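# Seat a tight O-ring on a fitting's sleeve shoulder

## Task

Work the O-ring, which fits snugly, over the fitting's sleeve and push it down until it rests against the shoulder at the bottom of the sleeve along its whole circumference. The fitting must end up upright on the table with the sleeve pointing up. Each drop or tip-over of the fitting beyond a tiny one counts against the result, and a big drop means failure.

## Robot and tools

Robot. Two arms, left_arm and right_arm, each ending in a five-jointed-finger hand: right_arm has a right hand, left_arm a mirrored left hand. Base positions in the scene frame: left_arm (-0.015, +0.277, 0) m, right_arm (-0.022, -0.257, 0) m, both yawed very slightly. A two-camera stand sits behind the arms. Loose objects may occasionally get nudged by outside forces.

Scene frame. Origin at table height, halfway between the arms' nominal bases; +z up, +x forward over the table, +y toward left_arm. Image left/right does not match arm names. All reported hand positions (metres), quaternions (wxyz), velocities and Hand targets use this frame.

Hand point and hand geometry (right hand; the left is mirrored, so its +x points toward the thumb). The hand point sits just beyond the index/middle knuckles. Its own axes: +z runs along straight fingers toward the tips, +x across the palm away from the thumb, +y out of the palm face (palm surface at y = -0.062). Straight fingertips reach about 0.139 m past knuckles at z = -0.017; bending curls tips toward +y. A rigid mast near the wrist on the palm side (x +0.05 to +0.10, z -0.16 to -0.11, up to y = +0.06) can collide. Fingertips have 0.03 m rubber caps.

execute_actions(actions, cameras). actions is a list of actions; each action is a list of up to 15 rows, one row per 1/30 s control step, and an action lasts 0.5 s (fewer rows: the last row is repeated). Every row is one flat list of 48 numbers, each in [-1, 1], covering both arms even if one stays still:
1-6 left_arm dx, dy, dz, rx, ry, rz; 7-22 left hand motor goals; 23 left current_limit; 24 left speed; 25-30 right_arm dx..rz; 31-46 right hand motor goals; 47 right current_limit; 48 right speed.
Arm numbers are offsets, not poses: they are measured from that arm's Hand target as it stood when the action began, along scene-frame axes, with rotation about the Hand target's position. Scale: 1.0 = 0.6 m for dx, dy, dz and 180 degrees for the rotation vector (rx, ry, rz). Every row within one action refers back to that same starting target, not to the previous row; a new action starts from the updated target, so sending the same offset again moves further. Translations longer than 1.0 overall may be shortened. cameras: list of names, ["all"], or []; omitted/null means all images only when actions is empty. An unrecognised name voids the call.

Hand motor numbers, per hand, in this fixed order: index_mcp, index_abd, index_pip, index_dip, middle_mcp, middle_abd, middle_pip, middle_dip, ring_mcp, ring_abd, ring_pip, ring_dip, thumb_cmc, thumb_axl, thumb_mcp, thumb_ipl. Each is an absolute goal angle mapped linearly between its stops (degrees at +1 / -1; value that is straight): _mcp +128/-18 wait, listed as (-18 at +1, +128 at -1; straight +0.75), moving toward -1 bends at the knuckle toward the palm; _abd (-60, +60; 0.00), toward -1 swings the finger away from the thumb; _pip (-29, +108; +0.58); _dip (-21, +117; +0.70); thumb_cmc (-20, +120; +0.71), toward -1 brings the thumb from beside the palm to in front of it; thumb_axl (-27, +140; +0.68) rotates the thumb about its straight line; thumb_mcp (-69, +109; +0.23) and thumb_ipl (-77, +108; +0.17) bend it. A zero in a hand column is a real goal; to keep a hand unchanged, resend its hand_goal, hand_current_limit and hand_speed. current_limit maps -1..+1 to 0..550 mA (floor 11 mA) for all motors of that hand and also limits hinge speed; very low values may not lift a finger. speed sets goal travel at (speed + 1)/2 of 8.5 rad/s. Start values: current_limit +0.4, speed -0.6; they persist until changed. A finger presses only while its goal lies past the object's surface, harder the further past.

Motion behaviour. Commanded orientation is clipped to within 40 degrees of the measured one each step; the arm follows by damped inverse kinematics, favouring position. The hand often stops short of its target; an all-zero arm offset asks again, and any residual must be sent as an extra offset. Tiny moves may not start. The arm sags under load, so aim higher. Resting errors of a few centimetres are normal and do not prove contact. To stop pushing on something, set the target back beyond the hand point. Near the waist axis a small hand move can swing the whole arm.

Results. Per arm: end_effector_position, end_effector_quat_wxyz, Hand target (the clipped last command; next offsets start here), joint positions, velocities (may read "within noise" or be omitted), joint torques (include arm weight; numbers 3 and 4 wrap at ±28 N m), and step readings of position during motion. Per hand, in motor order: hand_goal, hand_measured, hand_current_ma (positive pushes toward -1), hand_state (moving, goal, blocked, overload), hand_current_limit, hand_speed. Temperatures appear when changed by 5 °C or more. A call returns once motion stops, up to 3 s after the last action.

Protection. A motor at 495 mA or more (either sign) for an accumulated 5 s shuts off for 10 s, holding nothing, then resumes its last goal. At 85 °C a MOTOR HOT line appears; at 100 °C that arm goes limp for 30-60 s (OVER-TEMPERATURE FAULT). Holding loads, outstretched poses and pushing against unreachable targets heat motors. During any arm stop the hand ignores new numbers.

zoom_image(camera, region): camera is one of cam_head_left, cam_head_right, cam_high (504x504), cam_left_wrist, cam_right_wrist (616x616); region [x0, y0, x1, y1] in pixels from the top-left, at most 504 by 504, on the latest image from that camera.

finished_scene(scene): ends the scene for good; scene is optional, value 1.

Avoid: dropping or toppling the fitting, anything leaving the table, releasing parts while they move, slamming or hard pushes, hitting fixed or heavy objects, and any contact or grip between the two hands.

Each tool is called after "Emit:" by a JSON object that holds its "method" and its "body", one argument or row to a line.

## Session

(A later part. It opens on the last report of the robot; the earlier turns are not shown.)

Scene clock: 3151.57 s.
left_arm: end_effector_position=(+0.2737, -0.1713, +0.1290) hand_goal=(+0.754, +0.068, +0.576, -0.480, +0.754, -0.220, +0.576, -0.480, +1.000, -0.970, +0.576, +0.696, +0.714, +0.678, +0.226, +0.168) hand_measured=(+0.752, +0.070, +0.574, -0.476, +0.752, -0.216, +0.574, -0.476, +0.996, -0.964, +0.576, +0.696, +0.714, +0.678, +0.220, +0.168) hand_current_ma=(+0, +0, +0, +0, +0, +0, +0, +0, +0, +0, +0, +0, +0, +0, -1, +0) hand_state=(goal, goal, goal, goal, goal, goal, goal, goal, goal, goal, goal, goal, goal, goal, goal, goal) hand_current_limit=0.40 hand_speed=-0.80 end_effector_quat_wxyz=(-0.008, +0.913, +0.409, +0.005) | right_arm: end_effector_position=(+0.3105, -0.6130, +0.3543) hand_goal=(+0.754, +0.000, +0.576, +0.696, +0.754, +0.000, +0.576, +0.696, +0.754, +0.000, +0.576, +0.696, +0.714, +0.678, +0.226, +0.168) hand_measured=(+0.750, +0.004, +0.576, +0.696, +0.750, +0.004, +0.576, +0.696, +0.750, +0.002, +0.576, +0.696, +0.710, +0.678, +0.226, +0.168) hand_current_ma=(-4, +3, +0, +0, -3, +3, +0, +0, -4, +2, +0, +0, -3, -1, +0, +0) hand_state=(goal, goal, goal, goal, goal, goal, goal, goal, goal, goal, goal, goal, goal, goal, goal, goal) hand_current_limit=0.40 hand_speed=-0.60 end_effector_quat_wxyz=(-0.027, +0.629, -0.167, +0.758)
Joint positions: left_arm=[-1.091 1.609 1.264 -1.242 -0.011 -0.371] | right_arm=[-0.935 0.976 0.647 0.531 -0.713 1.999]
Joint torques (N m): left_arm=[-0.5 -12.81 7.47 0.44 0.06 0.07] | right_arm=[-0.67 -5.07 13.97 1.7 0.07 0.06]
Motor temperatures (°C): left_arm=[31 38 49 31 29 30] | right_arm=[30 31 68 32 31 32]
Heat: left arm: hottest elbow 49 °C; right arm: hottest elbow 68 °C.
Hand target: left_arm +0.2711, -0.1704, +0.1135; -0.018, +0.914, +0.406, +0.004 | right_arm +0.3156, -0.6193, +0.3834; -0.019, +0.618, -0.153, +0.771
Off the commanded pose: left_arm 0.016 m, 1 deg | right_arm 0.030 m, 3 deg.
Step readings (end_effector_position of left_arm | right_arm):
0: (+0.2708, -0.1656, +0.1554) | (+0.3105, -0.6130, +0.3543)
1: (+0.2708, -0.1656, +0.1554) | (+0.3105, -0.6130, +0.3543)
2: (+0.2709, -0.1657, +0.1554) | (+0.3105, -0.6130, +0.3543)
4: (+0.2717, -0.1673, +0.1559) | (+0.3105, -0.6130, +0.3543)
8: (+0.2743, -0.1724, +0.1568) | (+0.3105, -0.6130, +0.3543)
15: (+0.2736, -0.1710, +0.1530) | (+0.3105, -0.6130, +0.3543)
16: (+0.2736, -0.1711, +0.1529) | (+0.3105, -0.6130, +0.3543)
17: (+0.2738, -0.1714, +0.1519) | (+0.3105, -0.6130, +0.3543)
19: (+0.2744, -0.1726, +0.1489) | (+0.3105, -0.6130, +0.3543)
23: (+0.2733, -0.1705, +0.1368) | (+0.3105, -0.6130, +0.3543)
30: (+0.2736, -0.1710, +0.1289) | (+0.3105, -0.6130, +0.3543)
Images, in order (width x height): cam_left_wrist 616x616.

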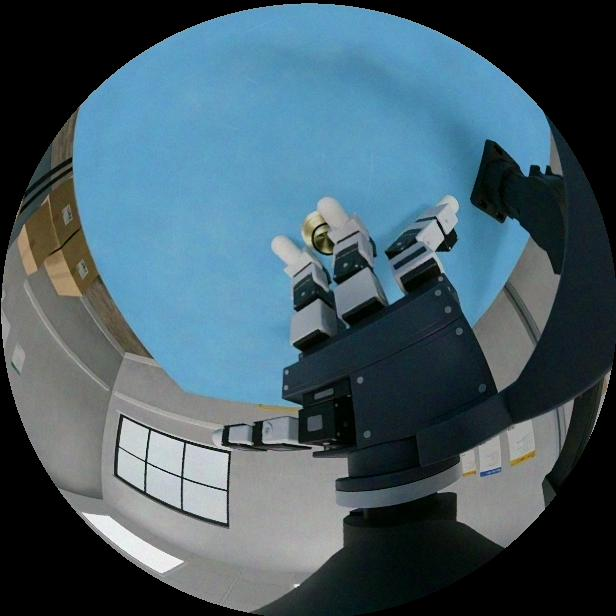

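Emit:
{"method": "execute_actions", "body": {
  "actions": [
    [[0,0,-0.008,0,0,0,0.754,0.075,0.576,-0.48,0.754,-0.22,0.576,-0.48,1.0,-0.97,0.576,0.696,0.714,0.678,0.226,0.168,0.4,-0.8,0,0,0,0,0,0,0.754,0,0.576,0.696,0.754,0,0.576,0.696,0.754,0,0.576,0.696,0.714,0.678,0.226,0.168,0.4,-0.6]]
  ]
}}

Emit:
{"method": "execute_actions", "body": {
  "actions": [
    [[0,0,-0.008,0,0,0,0.754,0.075,0.576,-0.48,0.754,-0.22,0.576,-0.48,1.0,-0.97,0.576,0.696,0.714,0.678,0.226,0.168,0.4,-0.8,0,0,0,0,0,0,0.754,0,0.576,0.696,0.754,0,0.576,0.696,0.754,0,0.576,0.696,0.714,0.678,0.226,0.168,0.4,-0.6]]
  ],
  "cameras": ["cam_left_wrist"]
}}

Emit:
{"method": "zoom_image", "body": {
  "camera": "cam_left_wrist",
  "region": [290, 210, 340, 260]
}}

Scene clock: 3171.27 s.
left_arm: end_effector_position=(+0.2750, -0.1739, +0.1298) hand_goal=(+0.754, +0.076, +0.576, -0.480, +0.754, -0.220, +0.576, -0.480, +1.000, -0.970, +0.576, +0.696, +0.714, +0.678, +0.226, +0.168) hand_measured=(+0.752, +0.072, +0.574, -0.476, +0.752, -0.216, +0.574, -0.476, +0.996, -0.964, +0.576, +0.696, +0.714, +0.678, +0.220, +0.168) hand_current_ma=(+0, +0, +0, +0, +0, +0, +0, +0, +0, +0, +0, +0, +0, +0, -1, +0) hand_state=(goal, goal, goal, goal, goal, goal, goal, goal, goal, goal, goal, goal, goal, goal, goal, goal) hand_current_limit=0.40 hand_speed=-0.80 end_effector_quat_wxyz=(-0.002, +0.913, +0.409, +0.006) | right_arm: end_effector_position=(+0.3105, -0.6130, +0.3543) hand_goal=(+0.754, +0.000, +0.576, +0.696, +0.754, +0.000, +0.576, +0.696, +0.754, +0.000, +0.576, +0.696, +0.714, +0.678, +0.226, +0.168) hand_measured=(+0.750, +0.004, +0.576, +0.696, +0.750, +0.004, +0.576, +0.696, +0.750, +0.002, +0.576, +0.696, +0.710, +0.678, +0.226, +0.168) hand_current_ma=(-4, +3, +0, +0, -3, +3, +0, +0, -4, +2, +0, +0, -3, -1, +0, +0) hand_state=(goal, goal, goal, goal, goal, goal, goal, goal, goal, goal, goal, goal, goal, goal, goal, goal) hand_current_limit=0.40 hand_speed=-0.60 end_effector_quat_wxyz=(-0.027, +0.629, -0.167, +0.758)
Joint positions: left_arm=[-1.091 1.609 1.264 -1.23 -0.011 -0.371] | right_arm=[-0.935 0.976 0.647 0.531 -0.713 1.999]
Joint torques (N m): left_arm=[0.09 -12.81 6.93 0.44 0.06 0.07] | right_arm=[-0.62 -5.01 13.97 1.69 0.07 0.06]
Motor temperatures (°C): left_arm=[31 38 49 31 29 30] | right_arm=[30 31 68 32 31 32]
Heat: left arm: hottest elbow 49 °C; right arm: hottest elbow 68 °C.
Hand target: left_arm +0.2711, -0.1704, +0.1087; -0.018, +0.914, +0.406, +0.004 | right_arm +0.3156, -0.6193, +0.3834; -0.019, +0.618, -0.153, +0.771
Off the commanded pose: left_arm 0.022 m, 2 deg | right_arm 0.030 m, 3 deg.
Step readings (end_effector_position of left_arm | right_arm):
0: (+0.2737, -0.1713, +0.1290) | (+0.3105, -0.6130, +0.3543)
1: (+0.2737, -0.1713, +0.1290) | (+0.3105, -0.6130, +0.3543)
2: (+0.2738, -0.1715, +0.1291) | (+0.3105, -0.6130, +0.3543)
4: (+0.2742, -0.1723, +0.1293) | (+0.3105, -0.6130, +0.3543)
8: (+0.2749, -0.1735, +0.1297) | (+0.3105, -0.6130, +0.3543)
15: (+0.2750, -0.1739, +0.1298) | (+0.3105, -0.6130, +0.3543)

Scene clock: 3171.97 s.
left_arm: end_effector_position=(+0.2742, -0.1722, +0.1221) hand_goal=(+0.754, +0.076, +0.576, -0.480, +0.754, -0.220, +0.576, -0.480, +1.000, -0.970, +0.576, +0.696, +0.714, +0.678, +0.226, +0.168) hand_measured=(+0.752, +0.072, +0.574, -0.476, +0.752, -0.216, +0.574, -0.476, +0.996, -0.964, +0.576, +0.696, +0.714, +0.678, +0.220, +0.168) hand_current_ma=(+0, +0, +0, +0, +0, +0, +0, +0, +0, +0, +0, +0, +0, +0, -1, +0) hand_state=(goal, goal, goal, goal, goal, goal, goal, goal, goal, goal, goal, goal, goal, goal, goal, goal) hand_current_limit=0.40 hand_speed=-0.80 end_effector_quat_wxyz=(-0.005, +0.913, +0.409, +0.005) | right_arm: end_effector_position=(+0.3105, -0.6130, +0.3543) hand_goal=(+0.754, +0.000, +0.576, +0.696, +0.754, +0.000, +0.576, +0.696, +0.754, +0.000, +0.576, +0.696, +0.714, +0.678, +0.226, +0.168) hand_measured=(+0.750, +0.004, +0.576, +0.696, +0.750, +0.004, +0.576, +0.696, +0.750, +0.002, +0.576, +0.696, +0.710, +0.678, +0.226, +0.168) hand_current_ma=(-4, +3, +0, +0, -3, +3, +0, +0, -4, +2, +0, +0, -3, -1, +0, +0) hand_state=(goal, goal, goal, goal, goal, goal, goal, goal, goal, goal, goal, goal, goal, goal, goal, goal) hand_current_limit=0.40 hand_speed=-0.60 end_effector_quat_wxyz=(-0.027, +0.629, -0.167, +0.758)
Joint positions: left_arm=[-1.091 1.615 1.25 -1.217 -0.011 -0.371] | right_arm=[-0.935 0.976 0.647 0.531 -0.713 1.999]
Joint torques (N m): left_arm=[-0.15 -12.86 7.34 0.46 0.05 0.06] | right_arm=[-0.67 -5.07 13.97 1.7 0.07 0.06]
Motor temperatures (°C): left_arm=[31 38 48 31 29 30] | right_arm=[30 31 68 32 31 32]
Heat: left arm: hottest elbow 48 °C; right arm: hottest elbow 68 °C.
Hand target: left_arm +0.2711, -0.1704, +0.1039; -0.018, +0.914, +0.406, +0.004 | right_arm +0.3156, -0.6193, +0.3834; -0.019, +0.618, -0.153, +0.771
Off the commanded pose: left_arm 0.019 m, 2 deg | right_arm 0.030 m, 3 deg.
Step readings (end_effector_position of left_arm | right_arm):
0: (+0.2750, -0.1739, +0.1298) | (+0.3105, -0.6130, +0.3543)
1: (+0.2750, -0.1738, +0.1297) | (+0.3105, -0.6130, +0.3543)
2: (+0.2749, -0.1737, +0.1291) | (+0.3105, -0.6130, +0.3543)
4: (+0.2747, -0.1732, +0.1278) | (+0.3105, -0.6130, +0.3543)
8: (+0.2741, -0.1719, +0.1237) | (+0.3105, -0.6130, +0.3543)
15: (+0.2741, -0.1721, +0.1221) | (+0.3105, -0.6130, +0.3543)
Images, in order (width x height): cam_left_wrist 616x616.

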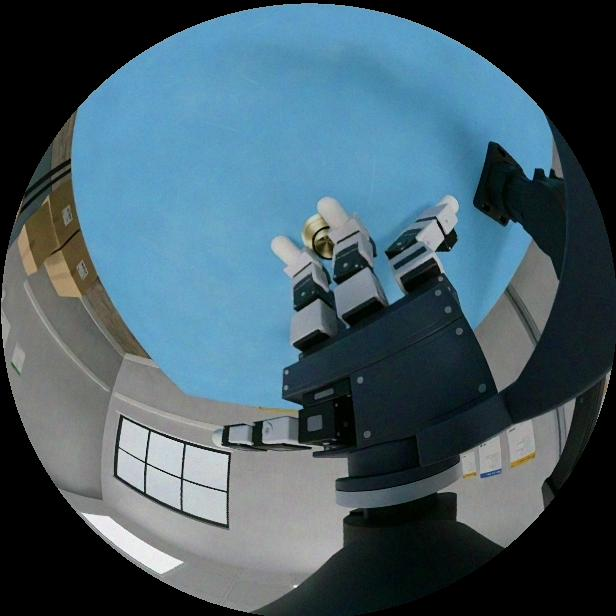

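Scaled by 10.080 from the camera's 616x616 image, which has a finer 880x880 frame.

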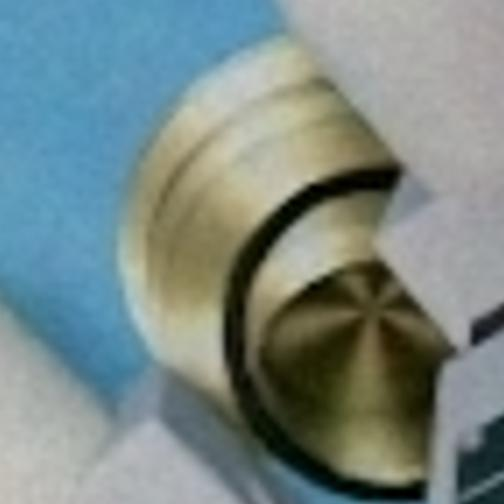

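Emit:
{"method": "execute_actions", "body": {
  "actions": [
    [[0,0,-0.006,0,0,0,0.754,0.075,0.576,-0.48,0.754,-0.22,0.576,-0.48,1.0,-0.97,0.576,0.696,0.714,0.678,0.226,0.168,0.4,-0.8,0,0,0,0,0,0,0.754,0,0.576,0.696,0.754,0,0.576,0.696,0.754,0,0.576,0.696,0.714,0.678,0.226,0.168,0.4,-0.6]]
  ]
}}

Emit:
{"method": "execute_actions", "body": {
  "actions": [
    [[0,0,-0.005,0,0,0,0.754,0.075,0.576,-0.48,0.754,-0.22,0.576,-0.48,1.0,-0.97,0.576,0.696,0.714,0.678,0.226,0.168,0.4,-0.8,0,0,0,0,0,0,0.754,0,0.576,0.696,0.754,0,0.576,0.696,0.754,0,0.576,0.696,0.714,0.678,0.226,0.168,0.4,-0.6]]
  ],
  "cameras": ["cam_left_wrist"]
}}

Emit:
{"method": "zoom_image", "body": {
  "camera": "cam_left_wrist",
  "region": [290, 210, 340, 260]
}}

Scene clock: 3182.30 s.
left_arm: end_effector_position=(+0.2752, -0.1741, +0.1217) hand_goal=(+0.754, +0.076, +0.576, -0.480, +0.754, -0.220, +0.576, -0.480, +1.000, -0.970, +0.576, +0.696, +0.714, +0.678, +0.226, +0.168) hand_measured=(+0.752, +0.072, +0.574, -0.476, +0.752, -0.216, +0.574, -0.476, +0.996, -0.964, +0.576, +0.696, +0.714, +0.678, +0.220, +0.168) hand_current_ma=(+0, +0, +0, +0, +0, +0, +0, +0, +0, +0, +0, +0, +0, +0, -1, +0) hand_state=(goal, goal, goal, goal, goal, goal, goal, goal, goal, goal, goal, goal, goal, goal, goal, goal) hand_current_limit=0.40 hand_speed=-0.80 end_effector_quat_wxyz=(-0.002, +0.913, +0.409, +0.006) | right_arm: end_effector_position=(+0.3105, -0.6130, +0.3543) hand_goal=(+0.754, +0.000, +0.576, +0.696, +0.754, +0.000, +0.576, +0.696, +0.754, +0.000, +0.576, +0.696, +0.714, +0.678, +0.226, +0.168) hand_measured=(+0.750, +0.004, +0.576, +0.696, +0.750, +0.004, +0.576, +0.696, +0.750, +0.002, +0.576, +0.696, +0.710, +0.678, +0.226, +0.168) hand_current_ma=(-4, +3, +0, +0, -3, +3, +0, +0, -4, +2, +0, +0, -3, -1, +0, +0) hand_state=(goal, goal, goal, goal, goal, goal, goal, goal, goal, goal, goal, goal, goal, goal, goal, goal) hand_current_limit=0.40 hand_speed=-0.60 end_effector_quat_wxyz=(-0.027, +0.629, -0.167, +0.758)
Joint positions: left_arm=[-1.091 1.617 1.25 -1.208 -0.011 -0.371] | right_arm=[-0.935 0.976 0.647 0.531 -0.713 1.999]
Joint torques (N m): left_arm=[-0.26 -12.69 6.95 0.49 0.04 0.05] | right_arm=[-0.62 -5.07 13.97 1.7 0.07 0.06]
Motor temperatures (°C): left_arm=[31 38 48 31 29 30] | right_arm=[30 31 68 32 31 32]
Heat: left arm: hottest elbow 48 °C; right arm: hottest elbow 68 °C.
Hand target: left_arm +0.2711, -0.1704, +0.1002; -0.018, +0.914, +0.406, +0.004 | right_arm +0.3156, -0.6193, +0.3834; -0.019, +0.618, -0.153, +0.771
Off the commanded pose: left_arm 0.022 m, 2 deg | right_arm 0.030 m, 3 deg.
Step readings (end_effector_position of left_arm | right_arm):
0: (+0.2742, -0.1722, +0.1221) | (+0.3105, -0.6130, +0.3543)
1: (+0.2742, -0.1722, +0.1221) | (+0.3105, -0.6130, +0.3543)
2: (+0.2742, -0.1723, +0.1221) | (+0.3105, -0.6130, +0.3543)
4: (+0.2745, -0.1729, +0.1221) | (+0.3105, -0.6130, +0.3543)
8: (+0.2750, -0.1738, +0.1222) | (+0.3105, -0.6130, +0.3543)
15: (+0.2751, -0.1740, +0.1217) | (+0.3105, -0.6130, +0.3543)

Scene clock: 3183.00 s.
left_arm: end_effector_position=(+0.2742, -0.1721, +0.1163) hand_goal=(+0.754, +0.076, +0.576, -0.480, +0.754, -0.220, +0.576, -0.480, +1.000, -0.970, +0.576, +0.696, +0.714, +0.678, +0.226, +0.168) hand_measured=(+0.752, +0.074, +0.574, -0.478, +0.752, -0.216, +0.574, -0.476, +0.996, -0.964, +0.576, +0.696, +0.714, +0.678, +0.220, +0.168) hand_current_ma=(+0, +0, +0, +0, +0, +0, +0, +0, +0, +0, +0, +0, +0, +0, -1, +0) hand_state=(goal, goal, goal, goal, goal, goal, goal, goal, goal, goal, goal, goal, goal, goal, goal, goal) hand_current_limit=0.40 hand_speed=-0.80 end_effector_quat_wxyz=(-0.005, +0.913, +0.409, +0.005) | right_arm: end_effector_position=(+0.3105, -0.6130, +0.3543) hand_goal=(+0.754, +0.000, +0.576, +0.696, +0.754, +0.000, +0.576, +0.696, +0.754, +0.000, +0.576, +0.696, +0.714, +0.678, +0.226, +0.168) hand_measured=(+0.750, +0.004, +0.576, +0.696, +0.750, +0.004, +0.576, +0.696, +0.750, +0.002, +0.576, +0.696, +0.710, +0.678, +0.226, +0.168) hand_current_ma=(-4, +3, +0, +0, -3, +3, +0, +0, -4, +2, +0, +0, -3, -1, +0, +0) hand_state=(goal, goal, goal, goal, goal, goal, goal, goal, goal, goal, goal, goal, goal, goal, goal, goal) hand_current_limit=0.40 hand_speed=-0.60 end_effector_quat_wxyz=(-0.027, +0.629, -0.167, +0.758)
Joint positions: left_arm=[-1.091 1.62 1.241 -1.202 -0.011 -0.371] | right_arm=[-0.935 0.976 0.647 0.531 -0.713 1.999]
Joint torques (N m): left_arm=[-0.09 -12.63 7.17 0.53 0.02 0.06] | right_arm=[-0.62 -5.01 13.96 1.7 0.07 0.05]
Motor temperatures (°C): left_arm=[31 38 48 31 29 30] | right_arm=[30 31 68 32 31 32]
Heat: left arm: hottest elbow 48 °C; right arm: hottest elbow 68 °C.
Hand target: left_arm +0.2711, -0.1703, +0.0972; -0.019, +0.914, +0.406, +0.004 | right_arm +0.3156, -0.6193, +0.3834; -0.019, +0.618, -0.153, +0.771
Off the commanded pose: left_arm 0.019 m, 2 deg | right_arm 0.030 m, 3 deg.
Step readings (end_effector_position of left_arm | right_arm):
0: (+0.2752, -0.1741, +0.1217) | (+0.3105, -0.6130, +0.3543)
1: (+0.2752, -0.1741, +0.1217) | (+0.3105, -0.6130, +0.3543)
2: (+0.2751, -0.1740, +0.1213) | (+0.3105, -0.6130, +0.3543)
4: (+0.2749, -0.1735, +0.1202) | (+0.3105, -0.6130, +0.3543)
8: (+0.2742, -0.1722, +0.1169) | (+0.3105, -0.6130, +0.3543)
15: (+0.2742, -0.1721, +0.1163) | (+0.3105, -0.6130, +0.3543)
Images, in order (width x height): cam_left_wrist 616x616.

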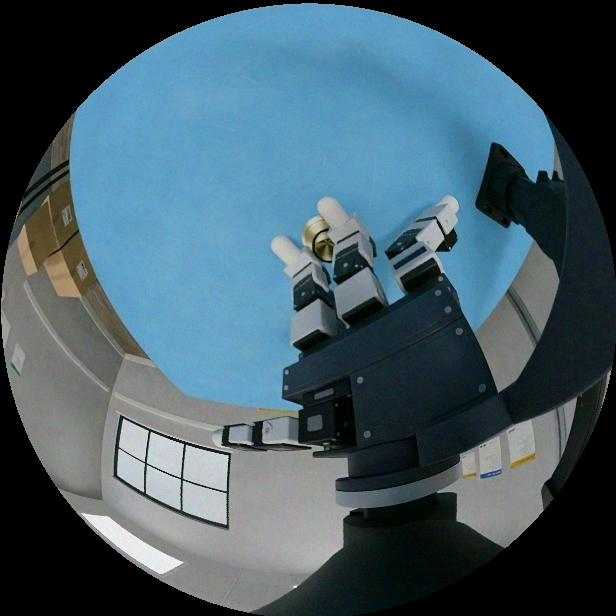

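Scaled by 10.080 from the camera's 616x616 image, which has a finer 880x880 frame.

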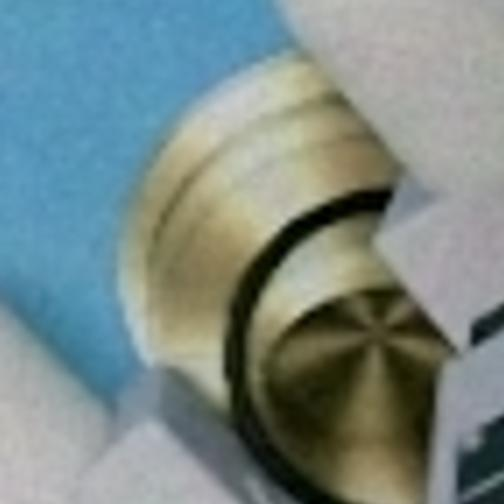

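Emit:
{"method": "execute_actions", "body": {
  "actions": [
    [[0,0,-0.008,0,0,0,0.754,0.075,0.576,-0.48,0.754,-0.22,0.576,-0.48,1.0,-0.97,0.576,0.696,0.714,0.678,0.226,0.168,0.4,-0.8,0,0,0,0,0,0,0.754,0,0.576,0.696,0.754,0,0.576,0.696,0.754,0,0.576,0.696,0.714,0.678,0.226,0.168,0.4,-0.6]],
    [[0,0,-0.006,0,0,0,0.754,0.075,0.576,-0.48,0.754,-0.22,0.576,-0.48,1.0,-0.97,0.576,0.696,0.714,0.678,0.226,0.168,0.4,-0.8,0,0,0,0,0,0,0.754,0,0.576,0.696,0.754,0,0.576,0.696,0.754,0,0.576,0.696,0.714,0.678,0.226,0.168,0.4,-0.6]]
  ],
  "cameras": ["cam_left_wrist"]
}}

Emit:
{"method": "zoom_image", "body": {
  "camera": "cam_left_wrist",
  "region": [290, 210, 340, 260]
}}

Scene clock: 3189.70 s.
left_arm: end_effector_position=(+0.2756, -0.1750, +0.1163) hand_goal=(+0.754, +0.076, +0.576, -0.480, +0.754, -0.220, +0.576, -0.480, +1.000, -0.970, +0.576, +0.696, +0.714, +0.678, +0.226, +0.168) hand_measured=(+0.756, +0.072, +0.576, -0.478, +0.752, -0.216, +0.574, -0.476, +0.996, -0.964, +0.576, +0.696, +0.714, +0.678, +0.220, +0.168) hand_current_ma=(+0, +0, +0, +0, +0, +0, +0, +0, +0, +0, +0, +0, +0, +0, -1, +0) hand_state=(goal, goal, goal, goal, goal, goal, goal, goal, goal, goal, goal, goal, goal, goal, goal, goal) hand_current_limit=0.40 hand_speed=-0.80 end_effector_quat_wxyz=(+0.002, +0.913, +0.409, +0.006) | right_arm: end_effector_position=(+0.3105, -0.6130, +0.3543) hand_goal=(+0.754, +0.000, +0.576, +0.696, +0.754, +0.000, +0.576, +0.696, +0.754, +0.000, +0.576, +0.696, +0.714, +0.678, +0.226, +0.168) hand_measured=(+0.750, +0.004, +0.576, +0.696, +0.750, +0.004, +0.576, +0.696, +0.750, +0.002, +0.576, +0.696, +0.710, +0.678, +0.226, +0.168) hand_current_ma=(-4, +3, +0, +0, -3, +3, +0, +0, -4, +2, +0, +0, -3, -1, +0, +0) hand_state=(goal, goal, goal, goal, goal, goal, goal, goal, goal, goal, goal, goal, goal, goal, goal, goal) hand_current_limit=0.40 hand_speed=-0.60 end_effector_quat_wxyz=(-0.027, +0.629, -0.167, +0.758)
Joint positions: left_arm=[-1.091 1.62 1.238 -1.184 -0.011 -0.371] | right_arm=[-0.935 0.976 0.647 0.531 -0.713 1.999]
Joint torques (N m): left_arm=[-0.15 -12.04 6.45 0.64 0.04 0.07] | right_arm=[-0.67 -5.07 13.97 1.69 0.07 0.06]
Motor temperatures (°C): left_arm=[31 38 48 31 29 30] | right_arm=[30 31 68 32 31 32]
Heat: left arm: hottest elbow 48 °C; right arm: hottest elbow 68 °C.
Hand target: left_arm +0.2711, -0.1704, +0.0890; -0.018, +0.914, +0.406, +0.004 | right_arm +0.3156, -0.6193, +0.3834; -0.019, +0.618, -0.153, +0.771
Off the commanded pose: left_arm 0.028 m, 2 deg | right_arm 0.030 m, 3 deg.
Step readings (end_effector_position of left_arm | right_arm):
0: (+0.2742, -0.1721, +0.1163) | (+0.3105, -0.6130, +0.3543)
1: (+0.2742, -0.1721, +0.1163) | (+0.3105, -0.6130, +0.3543)
2: (+0.2743, -0.1724, +0.1164) | (+0.3105, -0.6130, +0.3543)
4: (+0.2746, -0.1731, +0.1166) | (+0.3105, -0.6130, +0.3543)
8: (+0.2753, -0.1744, +0.1170) | (+0.3105, -0.6130, +0.3543)
15: (+0.2754, -0.1746, +0.1171) | (+0.3105, -0.6130, +0.3543)
16: (+0.2753, -0.1744, +0.1169) | (+0.3105, -0.6130, +0.3543)
17: (+0.2753, -0.1744, +0.1166) | (+0.3105, -0.6130, +0.3543)
19: (+0.2753, -0.1744, +0.1162) | (+0.3105, -0.6130, +0.3543)
23: (+0.2756, -0.1749, +0.1163) | (+0.3105, -0.6130, +0.3543)
30: (+0.2756, -0.1750, +0.1163) | (+0.3105, -0.6130, +0.3543)
Images, in order (width x height): cam_left_wrist 616x616.

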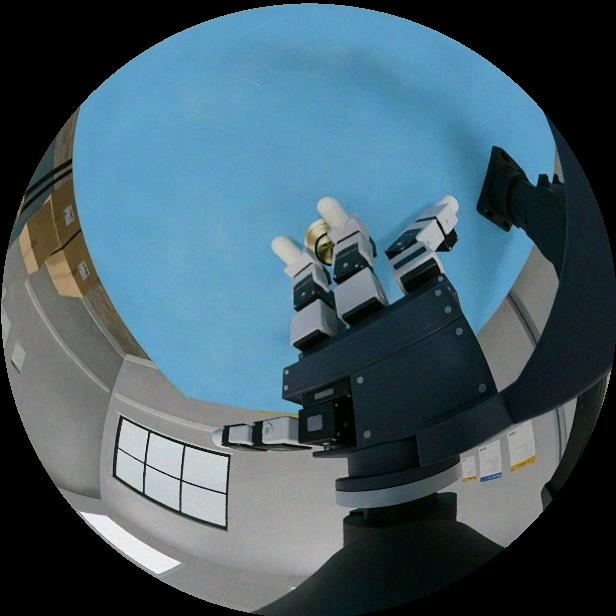

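Scaled by 10.080 from the camera's 616x616 image, which has a finer 880x880 frame.

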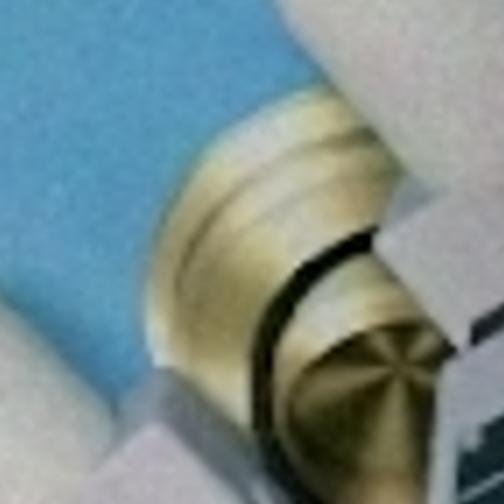

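Emit:
{"method": "execute_actions", "body": {
  "actions": [
    [[0,0,0,0,0,0,0.754,0.09,0.576,-0.48,0.754,-0.22,0.576,-0.48,1.0,-0.97,0.576,0.696,0.714,0.678,0.226,0.168,0.4,-0.9,0,0,0,0,0,0,0.754,0,0.576,0.696,0.754,0,0.576,0.696,0.754,0,0.576,0.696,0.714,0.678,0.226,0.168,0.4,-0.6]],
    [[0,0,0,0,0,0,0.754,0.105,0.576,-0.48,0.754,-0.22,0.576,-0.48,1.0,-0.97,0.576,0.696,0.714,0.678,0.226,0.168,0.4,-0.9,0,0,0,0,0,0,0.754,0,0.576,0.696,0.754,0,0.576,0.696,0.754,0,0.576,0.696,0.714,0.678,0.226,0.168,0.4,-0.6]]
  ],
  "cameras": ["cam_left_wrist"]
}}

Emit:
{"method": "zoom_image", "body": {
  "camera": "cam_left_wrist",
  "region": [290, 210, 340, 260]
}}

Scene clock: 3200.07 s.
left_arm: end_effector_position=(+0.2757, -0.1752, +0.1163) hand_goal=(+0.754, +0.106, +0.576, -0.480, +0.754, -0.220, +0.576, -0.480, +1.000, -0.970, +0.576, +0.696, +0.714, +0.678, +0.226, +0.168) hand_measured=(+0.756, +0.086, +0.576, -0.478, +0.752, -0.216, +0.574, -0.476, +0.996, -0.964, +0.576, +0.696, +0.714, +0.678, +0.220, +0.168) hand_current_ma=(+0, -6, +0, +0, +0, +0, +0, +0, +0, +0, +0, +0, +0, +0, -1, +0) hand_state=(goal, blocked, goal, goal, goal, goal, goal, goal, goal, goal, goal, goal, goal, goal, goal, goal) hand_current_limit=0.40 hand_speed=-0.90 end_effector_quat_wxyz=(+0.002, +0.913, +0.409, +0.006) | right_arm: end_effector_position=(+0.3105, -0.6130, +0.3543) hand_goal=(+0.754, +0.000, +0.576, +0.696, +0.754, +0.000, +0.576, +0.696, +0.754, +0.000, +0.576, +0.696, +0.714, +0.678, +0.226, +0.168) hand_measured=(+0.750, +0.004, +0.576, +0.696, +0.750, +0.004, +0.576, +0.696, +0.750, +0.002, +0.576, +0.696, +0.710, +0.678, +0.226, +0.168) hand_current_ma=(-4, +3, +0, +0, -3, +3, +0, +0, -4, +2, +0, +0, -3, -1, +0, +0) hand_state=(goal, goal, goal, goal, goal, goal, goal, goal, goal, goal, goal, goal, goal, goal, goal, goal) hand_current_limit=0.40 hand_speed=-0.60 end_effector_quat_wxyz=(-0.027, +0.629, -0.167, +0.758)
Joint positions: left_arm=[-1.091 1.62 1.238 -1.183 -0.011 -0.371] | right_arm=[-0.935 0.976 0.647 0.531 -0.713 1.999]
Joint torques (N m): left_arm=[-0.21 -12.04 6.45 0.65 0.05 0.06] | right_arm=[-0.67 -5.07 13.97 1.7 0.07 0.06]
Motor temperatures (°C): left_arm=[31 37 47 31 29 30] | right_arm=[30 31 68 32 31 32]
Heat: left arm: hottest elbow 47 °C; right arm: hottest elbow 68 °C.
Hand target: left_arm +0.2712, -0.1705, +0.0890; -0.018, +0.914, +0.406, +0.004 | right_arm +0.3156, -0.6193, +0.3834; -0.019, +0.618, -0.153, +0.771
Off the commanded pose: left_arm 0.028 m, 2 deg | right_arm 0.030 m, 3 deg.
Step readings (end_effector_position of left_arm | right_arm):
0: (+0.2756, -0.1750, +0.1163) | (+0.3105, -0.6130, +0.3543)
1: (+0.2756, -0.1750, +0.1163) | (+0.3105, -0.6130, +0.3543)
2: (+0.2756, -0.1750, +0.1163) | (+0.3105, -0.6130, +0.3543)
4: (+0.2756, -0.1750, +0.1163) | (+0.3105, -0.6130, +0.3543)
8: (+0.2756, -0.1750, +0.1163) | (+0.3105, -0.6130, +0.3543)
15: (+0.2756, -0.1750, +0.1163) | (+0.3105, -0.6130, +0.3543)
16: (+0.2756, -0.1750, +0.1163) | (+0.3105, -0.6130, +0.3543)
17: (+0.2756, -0.1750, +0.1163) | (+0.3105, -0.6130, +0.3543)
19: (+0.2757, -0.1751, +0.1163) | (+0.3105, -0.6130, +0.3543)
23: (+0.2757, -0.1752, +0.1163) | (+0.3105, -0.6130, +0.3543)
30: (+0.2757, -0.1752, +0.1163) | (+0.3105, -0.6130, +0.3543)
Images, in order (width x height): cam_left_wrist 616x616.

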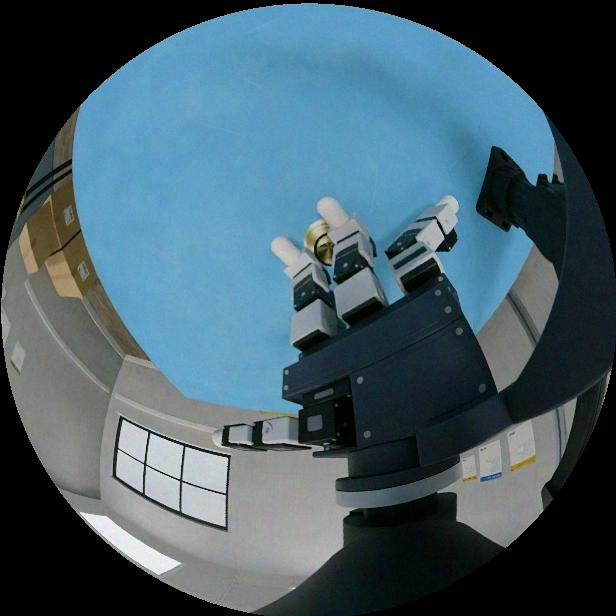

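Scaled by 10.080 from the camera's 616x616 image, which has a finer 880x880 frame.

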